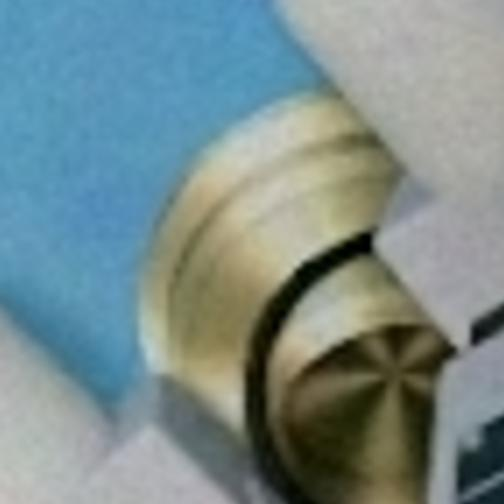

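Emit:
{"method": "execute_actions", "body": {
  "actions": [
    [[0,0,0,0,0,0,0.754,0.12,0.576,-0.48,0.754,-0.22,0.576,-0.48,1.0,-0.97,0.576,0.696,0.714,0.678,0.226,0.168,0.4,-0.9,0,0,0,0,0,0,0.754,0,0.576,0.696,0.754,0,0.576,0.696,0.754,0,0.576,0.696,0.714,0.678,0.226,0.168,0.4,-0.6]]
  ]
}}

Emit:
{"method": "execute_actions", "body": {
  "actions": [
    [[0,0,0,0,0,0,0.754,0.13,0.576,-0.48,0.754,-0.22,0.576,-0.48,1.0,-0.97,0.576,0.696,0.714,0.678,0.226,0.168,0.4,-0.9,0,0,0,0,0,0,0.754,0,0.576,0.696,0.754,0,0.576,0.696,0.754,0,0.576,0.696,0.714,0.678,0.226,0.168,0.4,-0.6]]
  ],
  "cameras": ["cam_left_wrist"]
}}

Emit:
{"method": "zoom_image", "body": {
  "camera": "cam_left_wrist",
  "region": [290, 210, 340, 260]
}}

Scene clock: 3207.03 s.
left_arm: end_effector_position=(+0.2759, -0.1755, +0.1165) hand_goal=(+0.754, +0.120, +0.576, -0.480, +0.754, -0.220, +0.576, -0.480, +1.000, -0.970, +0.576, +0.696, +0.714, +0.678, +0.226, +0.168) hand_measured=(+0.756, +0.102, +0.576, -0.478, +0.752, -0.216, +0.574, -0.476, +0.996, -0.964, +0.576, +0.696, +0.714, +0.678, +0.220, +0.168) hand_current_ma=(+0, -4, +0, +0, +0, +0, +0, +0, +0, +0, +0, +0, +0, +0, -1, +0) hand_state=(goal, goal, goal, goal, goal, goal, goal, goal, goal, goal, goal, goal, goal, goal, goal, goal) hand_current_limit=0.40 hand_speed=-0.90 end_effector_quat_wxyz=(+0.003, +0.913, +0.409, +0.006) | right_arm: end_effector_position=(+0.3105, -0.6130, +0.3543) hand_goal=(+0.754, +0.000, +0.576, +0.696, +0.754, +0.000, +0.576, +0.696, +0.754, +0.000, +0.576, +0.696, +0.714, +0.678, +0.226, +0.168) hand_measured=(+0.750, +0.004, +0.576, +0.696, +0.750, +0.004, +0.576, +0.696, +0.750, +0.002, +0.576, +0.696, +0.710, +0.678, +0.226, +0.168) hand_current_ma=(-4, +3, +0, +0, -3, +3, +0, +0, -4, +2, +0, +0, -3, -1, +0, +0) hand_state=(goal, goal, goal, goal, goal, goal, goal, goal, goal, goal, goal, goal, goal, goal, goal, goal) hand_current_limit=0.40 hand_speed=-0.60 end_effector_quat_wxyz=(-0.027, +0.629, -0.167, +0.758)
Joint positions: left_arm=[-1.091 1.62 1.238 -1.182 -0.011 -0.371] | right_arm=[-0.935 0.976 0.647 0.531 -0.713 1.999]
Joint torques (N m): left_arm=[-0.15 -12.04 6.39 0.57 0.06 0.06] | right_arm=[-0.67 -5.07 13.97 1.69 0.07 0.06]
Motor temperatures (°C): left_arm=[31 37 46 31 29 30] | right_arm=[30 31 68 32 31 32]
Heat: left arm: hottest elbow 46 °C; right arm: hottest elbow 68 °C.
Hand target: left_arm +0.2711, -0.1704, +0.0890; -0.018, +0.914, +0.406, +0.004 | right_arm +0.3156, -0.6193, +0.3834; -0.019, +0.618, -0.153, +0.771
Off the commanded pose: left_arm 0.028 m, 2 deg | right_arm 0.030 m, 3 deg.
Step readings (end_effector_position of left_arm | right_arm):
0: (+0.2757, -0.1752, +0.1163) | (+0.3105, -0.6130, +0.3543)
1: (+0.2757, -0.1752, +0.1163) | (+0.3105, -0.6130, +0.3543)
2: (+0.2757, -0.1752, +0.1163) | (+0.3105, -0.6130, +0.3543)
4: (+0.2758, -0.1755, +0.1164) | (+0.3105, -0.6130, +0.3543)
8: (+0.2759, -0.1755, +0.1165) | (+0.3105, -0.6130, +0.3543)
15: (+0.2759, -0.1755, +0.1165) | (+0.3105, -0.6130, +0.3543)

Scene clock: 3207.73 s.
left_arm: end_effector_position=(+0.2759, -0.1755, +0.1165) hand_goal=(+0.754, +0.130, +0.576, -0.480, +0.754, -0.220, +0.576, -0.480, +1.000, -0.970, +0.576, +0.696, +0.714, +0.678, +0.226, +0.168) hand_measured=(+0.756, +0.110, +0.576, -0.478, +0.752, -0.216, +0.574, -0.476, +0.996, -0.964, +0.576, +0.696, +0.714, +0.678, +0.220, +0.168) hand_current_ma=(+0, -5, +0, +0, +0, +0, +0, +0, +0, +0, +0, +0, +0, +0, -1, +0) hand_state=(goal, goal, goal, goal, goal, goal, goal, goal, goal, goal, goal, goal, goal, goal, goal, goal) hand_current_limit=0.40 hand_speed=-0.90 end_effector_quat_wxyz=(+0.003, +0.913, +0.409, +0.006) | right_arm: end_effector_position=(+0.3105, -0.6130, +0.3543) hand_goal=(+0.754, +0.000, +0.576, +0.696, +0.754, +0.000, +0.576, +0.696, +0.754, +0.000, +0.576, +0.696, +0.714, +0.678, +0.226, +0.168) hand_measured=(+0.750, +0.004, +0.576, +0.696, +0.750, +0.004, +0.576, +0.696, +0.750, +0.002, +0.576, +0.696, +0.710, +0.678, +0.226, +0.168) hand_current_ma=(-4, +3, +0, +0, -3, +3, +0, +0, -4, +2, +0, +0, -3, -1, +0, +0) hand_state=(goal, goal, goal, goal, goal, goal, goal, goal, goal, goal, goal, goal, goal, goal, goal, goal) hand_current_limit=0.40 hand_speed=-0.60 end_effector_quat_wxyz=(-0.027, +0.629, -0.167, +0.758)
Joint positions: left_arm=[-1.091 1.62 1.238 -1.182 -0.011 -0.371] | right_arm=[-0.935 0.976 0.647 0.531 -0.713 1.999]
Joint torques (N m): left_arm=[-0.03 -11.99 6.57 0.59 0.04 0.1] | right_arm=[-0.62 -5.07 13.97 1.7 0.07 0.05]
Motor temperatures (°C): left_arm=[31 37 46 31 29 30] | right_arm=[30 31 68 32 31 32]
Heat: left arm: hottest elbow 46 °C; right arm: hottest elbow 68 °C.
Hand target: left_arm +0.2711, -0.1704, +0.0890; -0.018, +0.914, +0.406, +0.004 | right_arm +0.3156, -0.6193, +0.3834; -0.019, +0.618, -0.153, +0.771
Off the commanded pose: left_arm 0.028 m, 2 deg | right_arm 0.030 m, 3 deg.
Step readings (end_effector_position of left_arm | right_arm):
0: (+0.2759, -0.1755, +0.1165) | (+0.3105, -0.6130, +0.3543)
1: (+0.2759, -0.1755, +0.1165) | (+0.3105, -0.6130, +0.3543)
2: (+0.2759, -0.1755, +0.1165) | (+0.3105, -0.6130, +0.3543)
4: (+0.2759, -0.1755, +0.1165) | (+0.3105, -0.6130, +0.3543)
8: (+0.2759, -0.1755, +0.1165) | (+0.3105, -0.6130, +0.3543)
15: (+0.2759, -0.1755, +0.1165) | (+0.3105, -0.6130, +0.3543)
Images, in order (width x height): cam_left_wrist 616x616.

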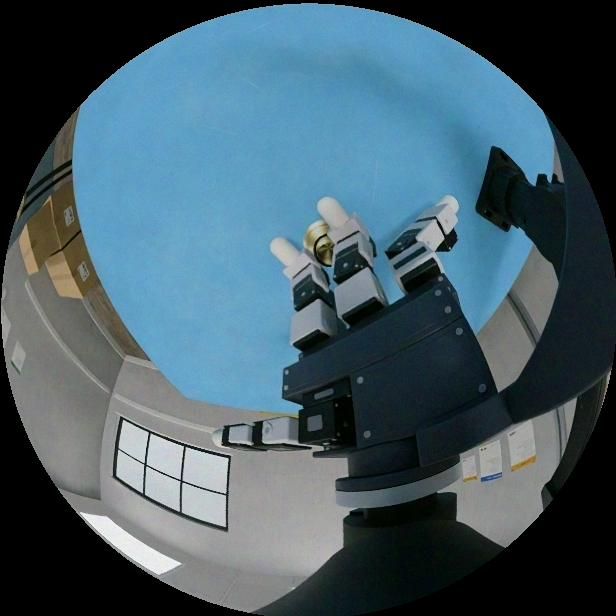

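Scaled by 10.080 from the camera's 616x616 image, which has a finer 880x880 frame.

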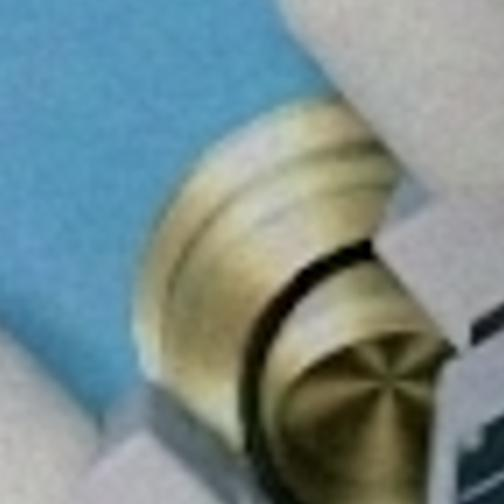

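Emit:
{"method": "execute_actions", "body": {
  "actions": [
    [[0.006,-0.0125,0.02,0,0,0,0.754,0.13,0.576,-0.48,0.754,-0.22,0.576,-0.48,1.0,-0.97,0.576,0.696,0.714,0.678,0.226,0.168,0.4,-0.8,0,0,0,0,0,0,0.754,0,0.576,0.696,0.754,0,0.576,0.696,0.754,0,0.576,0.696,0.714,0.678,0.226,0.168,0.4,-0.6]],
    [[0.006,-0.0125,0.02,0,0,0,0.754,0.13,0.576,-0.48,0.754,-0.22,0.576,-0.48,1.0,-0.97,0.576,0.696,0.714,0.678,0.226,0.168,0.4,-0.8,0,0,0,0,0,0,0.754,0,0.576,0.696,0.754,0,0.576,0.696,0.754,0,0.576,0.696,0.714,0.678,0.226,0.168,0.4,-0.6]],
    [[0,0,0.05,0,0,0,0.754,0.15,0.576,-0.48,0.754,-0.22,0.576,-0.48,1.0,-0.97,0.576,0.696,0.714,0.678,0.226,0.168,0.4,-0.8,0,0,0,0,0,0,0.754,0,0.576,0.696,0.754,0,0.576,0.696,0.754,0,0.576,0.696,0.714,0.678,0.226,0.168,0.4,-0.6]],
    [[-0.012,0.025,0.05,0,0,0,0.754,-0.25,0.576,0.2,0.754,-0.22,0.576,0.2,1.0,-0.97,0.576,0.696,0.714,0.678,0.226,0.168,0.4,-0.6,0,0,0,0,0,0,0.754,0,0.576,0.696,0.754,0,0.576,0.696,0.754,0,0.576,0.696,0.714,0.678,0.226,0.168,0.4,-0.6]],
    [[0,0,0,0,0,0,0.754,-0.25,0.576,0.696,0.754,-0.22,0.576,0.696,1.0,-0.97,0.576,0.696,0.714,0.678,0.226,0.168,0.4,-0.6,0,0,0,0,0,0,0.754,0,0.576,0.696,0.754,0,0.576,0.696,0.754,0,0.576,0.696,0.714,0.678,0.226,0.168,0.4,-0.6]]
  ],
  "cameras": ["cam_left_wrist"]
}}

Emit:
{"method": "zoom_image", "body": {
  "camera": "cam_left_wrist",
  "region": [295, 185, 339, 229]
}}

Scene clock: 3239.23 s.
left_arm: end_effector_position=(+0.2647, -0.1552, +0.1546) hand_goal=(+0.754, -0.250, +0.576, +0.696, +0.754, -0.220, +0.576, +0.696, +1.000, -0.970, +0.576, +0.696, +0.714, +0.678, +0.226, +0.168) hand_measured=(+0.752, -0.246, +0.576, +0.694, +0.750, -0.222, +0.574, +0.694, +0.996, -0.964, +0.576, +0.696, +0.714, +0.678, +0.220, +0.168) hand_current_ma=(+0, +0, +0, +0, +0, +0, +0, +0, +0, +0, +0, +0, +0, +0, -1, +0) hand_state=(goal, goal, goal, goal, goal, goal, goal, goal, goal, goal, goal, goal, goal, goal, goal, goal) hand_current_limit=0.40 hand_speed=-0.60 end_effector_quat_wxyz=(-0.035, +0.912, +0.408, +0.002) | right_arm: end_effector_position=(+0.3105, -0.6130, +0.3543) hand_goal=(+0.754, +0.000, +0.576, +0.696, +0.754, +0.000, +0.576, +0.696, +0.754, +0.000, +0.576, +0.696, +0.714, +0.678, +0.226, +0.168) hand_measured=(+0.750, +0.004, +0.576, +0.696, +0.750, +0.004, +0.576, +0.696, +0.750, +0.002, +0.576, +0.696, +0.710, +0.678, +0.226, +0.168) hand_current_ma=(-4, +3, +0, +0, -3, +3, +0, +0, -4, +2, +0, +0, -3, -1, +0, +0) hand_state=(goal, goal, goal, goal, goal, goal, goal, goal, goal, goal, goal, goal, goal, goal, goal, goal) hand_current_limit=0.40 hand_speed=-0.60 end_effector_quat_wxyz=(-0.027, +0.629, -0.167, +0.758)
Joint positions: left_arm=[-1.091 1.573 1.3 -1.367 -0.008 -0.371] | right_arm=[-0.935 0.976 0.647 0.531 -0.713 1.999]
Joint torques (N m): left_arm=[-0.15 -13.22 12.77 -0.75 -0.06 0.06] | right_arm=[-0.62 -5.01 13.96 1.69 0.07 0.06]
Motor temperatures (°C): left_arm=[31 37 46 31 29 30] | right_arm=[30 31 68 32 31 32]
Heat: left arm: hottest elbow 46 °C; right arm: hottest elbow 68 °C.
Hand target: left_arm +0.2711, -0.1703, +0.1729; -0.019, +0.914, +0.406, +0.004 | right_arm +0.3156, -0.6193, +0.3834; -0.019, +0.618, -0.153, +0.771
Off the commanded pose: left_arm 0.025 m, 2 deg | right_arm 0.030 m, 3 deg.
Step readings (end_effector_position of left_arm | right_arm):
0: (+0.2759, -0.1755, +0.1165) | (+0.3105, -0.6130, +0.3543)
1: (+0.2759, -0.1755, +0.1165) | (+0.3105, -0.6130, +0.3543)
2: (+0.2759, -0.1755, +0.1165) | (+0.3105, -0.6130, +0.3543)
4: (+0.2759, -0.1755, +0.1165) | (+0.3105, -0.6130, +0.3543)
8: (+0.2758, -0.1753, +0.1164) | (+0.3105, -0.6130, +0.3543)
15: (+0.2755, -0.1749, +0.1162) | (+0.3105, -0.6130, +0.3543)
16: (+0.2755, -0.1748, +0.1162) | (+0.3105, -0.6130, +0.3543)
17: (+0.2752, -0.1742, +0.1158) | (+0.3105, -0.6130, +0.3543)
19: (+0.2741, -0.1721, +0.1137) | (+0.3105, -0.6130, +0.3543)
23: (+0.2715, -0.1695, +0.1046) | (+0.3105, -0.6130, +0.3543)
30: (+0.2720, -0.1699, +0.1057) | (+0.3105, -0.6130, +0.3543)
31: (+0.2719, -0.1697, +0.1056) | (+0.3105, -0.6130, +0.3543)
32: (+0.2715, -0.1691, +0.1063) | (+0.3105, -0.6130, +0.3543)
34: (+0.2707, -0.1677, +0.1088) | (+0.3105, -0.6130, +0.3543)
38: (+0.2715, -0.1685, +0.1172) | (+0.3105, -0.6130, +0.3543)
45: (+0.2715, -0.1686, +0.1204) | (+0.3105, -0.6130, +0.3543)
46: (+0.2713, -0.1682, +0.1203) | (+0.3105, -0.6130, +0.3543)
47: (+0.2706, -0.1668, +0.1206) | (+0.3105, -0.6130, +0.3543)
49: (+0.2687, -0.1630, +0.1232) | (+0.3105, -0.6130, +0.3543)
53: (+0.2652, -0.1561, +0.1376) | (+0.3105, -0.6130, +0.3543)
60: (+0.2648, -0.1554, +0.1545) | (+0.3105, -0.6130, +0.3543)
61: (+0.2649, -0.1556, +0.1547) | (+0.3105, -0.6130, +0.3543)
62: (+0.2649, -0.1556, +0.1547) | (+0.3105, -0.6130, +0.3543)
64: (+0.2648, -0.1554, +0.1546) | (+0.3105, -0.6130, +0.3543)
68: (+0.2648, -0.1553, +0.1546) | (+0.3105, -0.6130, +0.3543)
75: (+0.2647, -0.1552, +0.1546) | (+0.3105, -0.6130, +0.3543)
Images, in order (width x height): cam_left_wrist 616x616.

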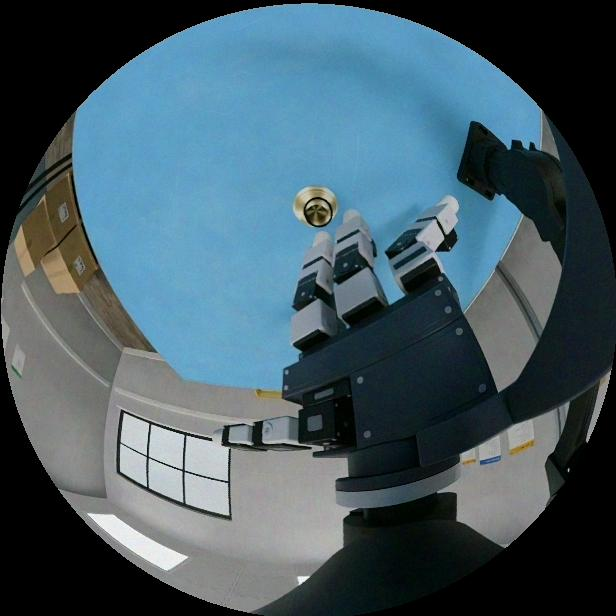

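Scaled by 11.455 from the camera's 616x616 image, which has a finer 880x880 frame.

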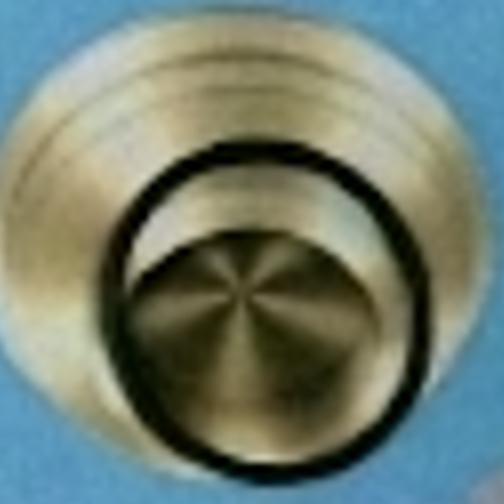

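Emit:
{"method": "execute_actions", "body": {
  "actions": [
    [[0,0,0.05,0,0,0,0.754,-0.25,0.576,0.696,0.754,-0.22,0.576,0.696,1.0,-0.97,0.576,0.696,0.714,0.678,0.226,0.168,0.4,-0.6,0,0,0,0,0,0,0.754,0,0.576,0.696,0.754,0,0.576,0.696,0.754,0,0.576,0.696,0.714,0.678,0.226,0.168,0.4,-0.6]],
    [[0,0,-0.04,0,0,0,0.754,-0.25,0.576,0.696,0.754,-0.22,0.576,0.696,1.0,-0.97,0.576,0.696,0.714,0.678,0.226,0.168,0.4,-0.6,0,0,0,0,0,0,0.754,0,0.576,0.696,0.754,0,0.576,0.696,0.754,0,0.576,0.696,0.714,0.678,0.226,0.168,0.4,-0.6]],
    [[0,0,-0.04,0,0,0,0.754,-0.25,0.576,0.696,0.754,-0.22,0.576,0.696,1.0,-0.97,0.576,0.696,0.714,0.678,0.226,0.168,0.4,-0.6,0,0,0,0,0,0,0.754,0,0.576,0.696,0.754,0,0.576,0.696,0.754,0,0.576,0.696,0.714,0.678,0.226,0.168,0.4,-0.6]]
  ],
  "cameras": ["cam_left_wrist"]
}}

Emit:
{"method": "zoom_image", "body": {
  "camera": "cam_left_wrist",
  "region": [290, 195, 350, 255]
}}

Scene clock: 3263.63 s.
left_arm: end_effector_position=(+0.2727, -0.1709, +0.1726) hand_goal=(+0.754, -0.250, +0.576, +0.696, +0.754, -0.220, +0.576, +0.696, +1.000, -0.970, +0.576, +0.696, +0.714, +0.678, +0.226, +0.168) hand_measured=(+0.752, -0.246, +0.576, +0.694, +0.750, -0.222, +0.574, +0.694, +0.996, -0.964, +0.576, +0.696, +0.714, +0.678, +0.220, +0.168) hand_current_ma=(+0, +0, +0, +0, +0, +0, +0, +0, +0, +0, +0, +0, +0, +0, -1, +0) hand_state=(goal, goal, goal, goal, goal, goal, goal, goal, goal, goal, goal, goal, goal, goal, goal, goal) hand_current_limit=0.40 hand_speed=-0.60 end_effector_quat_wxyz=(-0.006, +0.913, +0.409, +0.004) | right_arm: end_effector_position=(+0.3105, -0.6130, +0.3543) hand_goal=(+0.754, +0.000, +0.576, +0.696, +0.754, +0.000, +0.576, +0.696, +0.754, +0.000, +0.576, +0.696, +0.714, +0.678, +0.226, +0.168) hand_measured=(+0.750, +0.004, +0.576, +0.696, +0.750, +0.004, +0.576, +0.696, +0.750, +0.002, +0.576, +0.696, +0.710, +0.678, +0.226, +0.168) hand_current_ma=(-4, +3, +0, +0, -3, +3, +0, +0, -4, +2, +0, +0, -3, -1, +0, +0) hand_state=(goal, goal, goal, goal, goal, goal, goal, goal, goal, goal, goal, goal, goal, goal, goal, goal) hand_current_limit=0.40 hand_speed=-0.60 end_effector_quat_wxyz=(-0.027, +0.629, -0.167, +0.758)
Joint positions: left_arm=[-1.091 1.572 1.337 -1.348 -0.008 -0.371] | right_arm=[-0.935 0.976 0.647 0.531 -0.713 1.999]
Joint torques (N m): left_arm=[-0.09 -12.51 7.57 0.43 -0.07 0.06] | right_arm=[-0.62 -5.01 13.97 1.7 0.07 0.06]
Motor temperatures (°C): left_arm=[31 37 48 31 29 30] | right_arm=[30 31 68 32 31 32]
Heat: left arm: hottest elbow 48 °C; right arm: hottest elbow 68 °C.
Hand target: left_arm +0.2712, -0.1703, +0.1548; -0.019, +0.914, +0.406, +0.004 | right_arm +0.3156, -0.6193, +0.3834; -0.019, +0.618, -0.153, +0.771
Off the commanded pose: left_arm 0.018 m, 1 deg | right_arm 0.030 m, 3 deg.
Step readings (end_effector_position of left_arm | right_arm):
0: (+0.2647, -0.1552, +0.1546) | (+0.3105, -0.6130, +0.3543)
1: (+0.2647, -0.1551, +0.1546) | (+0.3105, -0.6130, +0.3543)
2: (+0.2642, -0.1542, +0.1552) | (+0.3105, -0.6130, +0.3543)
4: (+0.2632, -0.1523, +0.1579) | (+0.3105, -0.6130, +0.3543)
8: (+0.2641, -0.1539, +0.1695) | (+0.3105, -0.6130, +0.3543)
15: (+0.2653, -0.1563, +0.1795) | (+0.3105, -0.6130, +0.3543)
16: (+0.2652, -0.1562, +0.1795) | (+0.3105, -0.6130, +0.3543)
17: (+0.2652, -0.1562, +0.1795) | (+0.3105, -0.6130, +0.3543)
19: (+0.2657, -0.1571, +0.1797) | (+0.3105, -0.6130, +0.3543)
23: (+0.2680, -0.1616, +0.1808) | (+0.3105, -0.6130, +0.3543)
30: (+0.2688, -0.1633, +0.1813) | (+0.3105, -0.6130, +0.3543)
31: (+0.2689, -0.1635, +0.1813) | (+0.3105, -0.6130, +0.3543)
32: (+0.2695, -0.1646, +0.1816) | (+0.3105, -0.6130, +0.3543)
34: (+0.2713, -0.1681, +0.1821) | (+0.3105, -0.6130, +0.3543)
38: (+0.2729, -0.1713, +0.1789) | (+0.3105, -0.6130, +0.3543)
45: (+0.2725, -0.1705, +0.1727) | (+0.3105, -0.6130, +0.3543)
Images, in order (width x height): cam_left_wrist 616x616.

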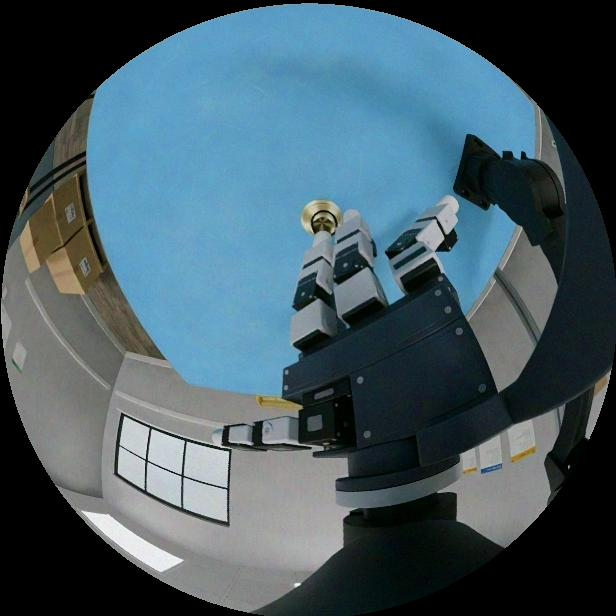

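Scaled by 8.400 from the camera's 616x616 image, which has a finer 880x880 frame.

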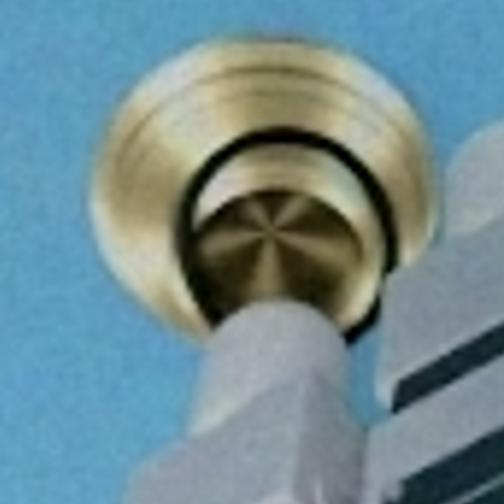

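Emit:
{"method": "execute_actions", "body": {
  "actions": [
    [[0,0,-0.015,0,0,0,0.754,-0.25,0.576,0.696,0.754,-0.22,0.576,0.696,1.0,-0.97,0.576,0.696,0.714,0.678,0.226,0.168,0.4,-0.6,0,0,0,0,0,0,0.754,0,0.576,0.696,0.754,0,0.576,0.696,0.754,0,0.576,0.696,0.714,0.678,0.226,0.168,0.4,-0.6]],
    [[0,0,-0.009,0,0,0,0.754,-0.25,0.576,0.696,0.754,-0.22,0.576,0.696,1.0,-0.97,0.576,0.696,0.714,0.678,0.226,0.168,0.4,-0.6,0,0,0,0,0,0,0.754,0,0.576,0.696,0.754,0,0.576,0.696,0.754,0,0.576,0.696,0.714,0.678,0.226,0.168,0.4,-0.6]]
  ],
  "cameras": ["cam_left_wrist"]
}}

Emit:
{"method": "zoom_image", "body": {
  "camera": "cam_left_wrist",
  "region": [295, 205, 345, 255]
}}

Scene clock: 3269.83 s.
left_arm: end_effector_position=(+0.2730, -0.1715, +0.1591) hand_goal=(+0.754, -0.250, +0.576, +0.696, +0.754, -0.220, +0.576, +0.696, +1.000, -0.970, +0.576, +0.696, +0.714, +0.678, +0.226, +0.168) hand_measured=(+0.752, -0.246, +0.576, +0.694, +0.750, -0.222, +0.574, +0.694, +0.996, -0.964, +0.576, +0.696, +0.714, +0.678, +0.220, +0.168) hand_current_ma=(+0, +0, +0, +0, +0, +0, +0, +0, +0, +0, +0, +0, +0, +0, -1, +0) hand_state=(goal, goal, goal, goal, goal, goal, goal, goal, goal, goal, goal, goal, goal, goal, goal, goal) hand_current_limit=0.40 hand_speed=-0.60 end_effector_quat_wxyz=(-0.005, +0.913, +0.409, +0.004) | right_arm: end_effector_position=(+0.3105, -0.6130, +0.3543) hand_goal=(+0.754, +0.000, +0.576, +0.696, +0.754, +0.000, +0.576, +0.696, +0.754, +0.000, +0.576, +0.696, +0.714, +0.678, +0.226, +0.168) hand_measured=(+0.750, +0.004, +0.576, +0.696, +0.750, +0.004, +0.576, +0.696, +0.750, +0.002, +0.576, +0.696, +0.710, +0.678, +0.226, +0.168) hand_current_ma=(-4, +3, +0, +0, -3, +3, +0, +0, -4, +2, +0, +0, -3, -1, +0, +0) hand_state=(goal, goal, goal, goal, goal, goal, goal, goal, goal, goal, goal, goal, goal, goal, goal, goal) hand_current_limit=0.40 hand_speed=-0.60 end_effector_quat_wxyz=(-0.027, +0.629, -0.167, +0.758)
Joint positions: left_arm=[-1.091 1.581 1.312 -1.311 -0.008 -0.371] | right_arm=[-0.935 0.976 0.647 0.531 -0.713 1.999]
Joint torques (N m): left_arm=[0.09 -12.63 7.57 0.42 -0.07 0.06] | right_arm=[-0.62 -5.07 13.97 1.69 0.07 0.06]
Motor temperatures (°C): left_arm=[31 37 48 31 29 30] | right_arm=[30 31 68 32 31 32]
Heat: left arm: hottest elbow 48 °C; right arm: hottest elbow 68 °C.
Hand target: left_arm +0.2712, -0.1704, +0.1404; -0.018, +0.914, +0.406, +0.004 | right_arm +0.3156, -0.6193, +0.3834; -0.019, +0.618, -0.153, +0.771
Off the commanded pose: left_arm 0.019 m, 2 deg | right_arm 0.030 m, 3 deg.
Step readings (end_effector_position of left_arm | right_arm):
0: (+0.2727, -0.1709, +0.1726) | (+0.3105, -0.6130, +0.3543)
1: (+0.2727, -0.1709, +0.1726) | (+0.3105, -0.6130, +0.3543)
2: (+0.2728, -0.1710, +0.1724) | (+0.3105, -0.6130, +0.3543)
4: (+0.2731, -0.1716, +0.1712) | (+0.3105, -0.6130, +0.3543)
8: (+0.2727, -0.1709, +0.1667) | (+0.3105, -0.6130, +0.3543)
15: (+0.2728, -0.1710, +0.1638) | (+0.3105, -0.6130, +0.3543)
16: (+0.2728, -0.1711, +0.1638) | (+0.3105, -0.6130, +0.3543)
17: (+0.2730, -0.1714, +0.1639) | (+0.3105, -0.6130, +0.3543)
19: (+0.2733, -0.1721, +0.1638) | (+0.3105, -0.6130, +0.3543)
23: (+0.2730, -0.1715, +0.1611) | (+0.3105, -0.6130, +0.3543)
30: (+0.2730, -0.1714, +0.1590) | (+0.3105, -0.6130, +0.3543)
Images, in order (width x height): cam_left_wrist 616x616.

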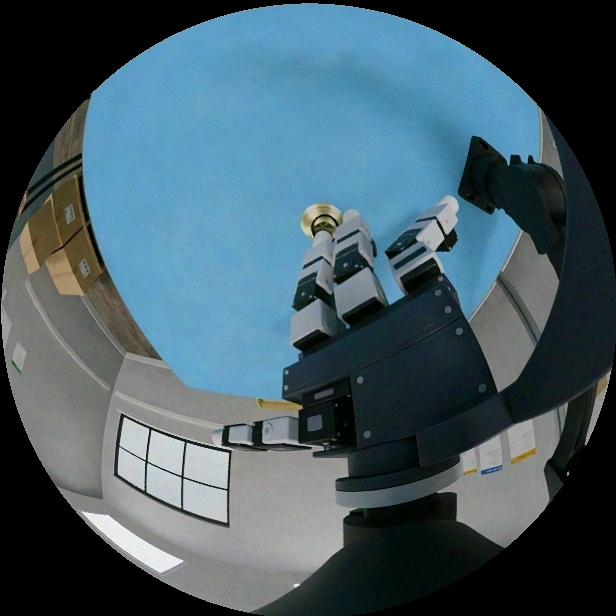

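Scaled by 10.080 from the camera's 616x616 image, which has a finer 880x880 frame.

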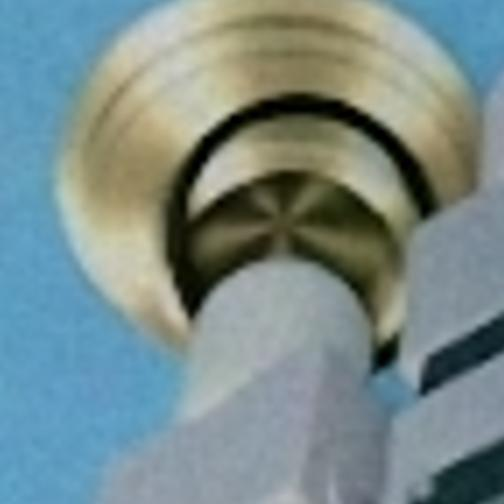

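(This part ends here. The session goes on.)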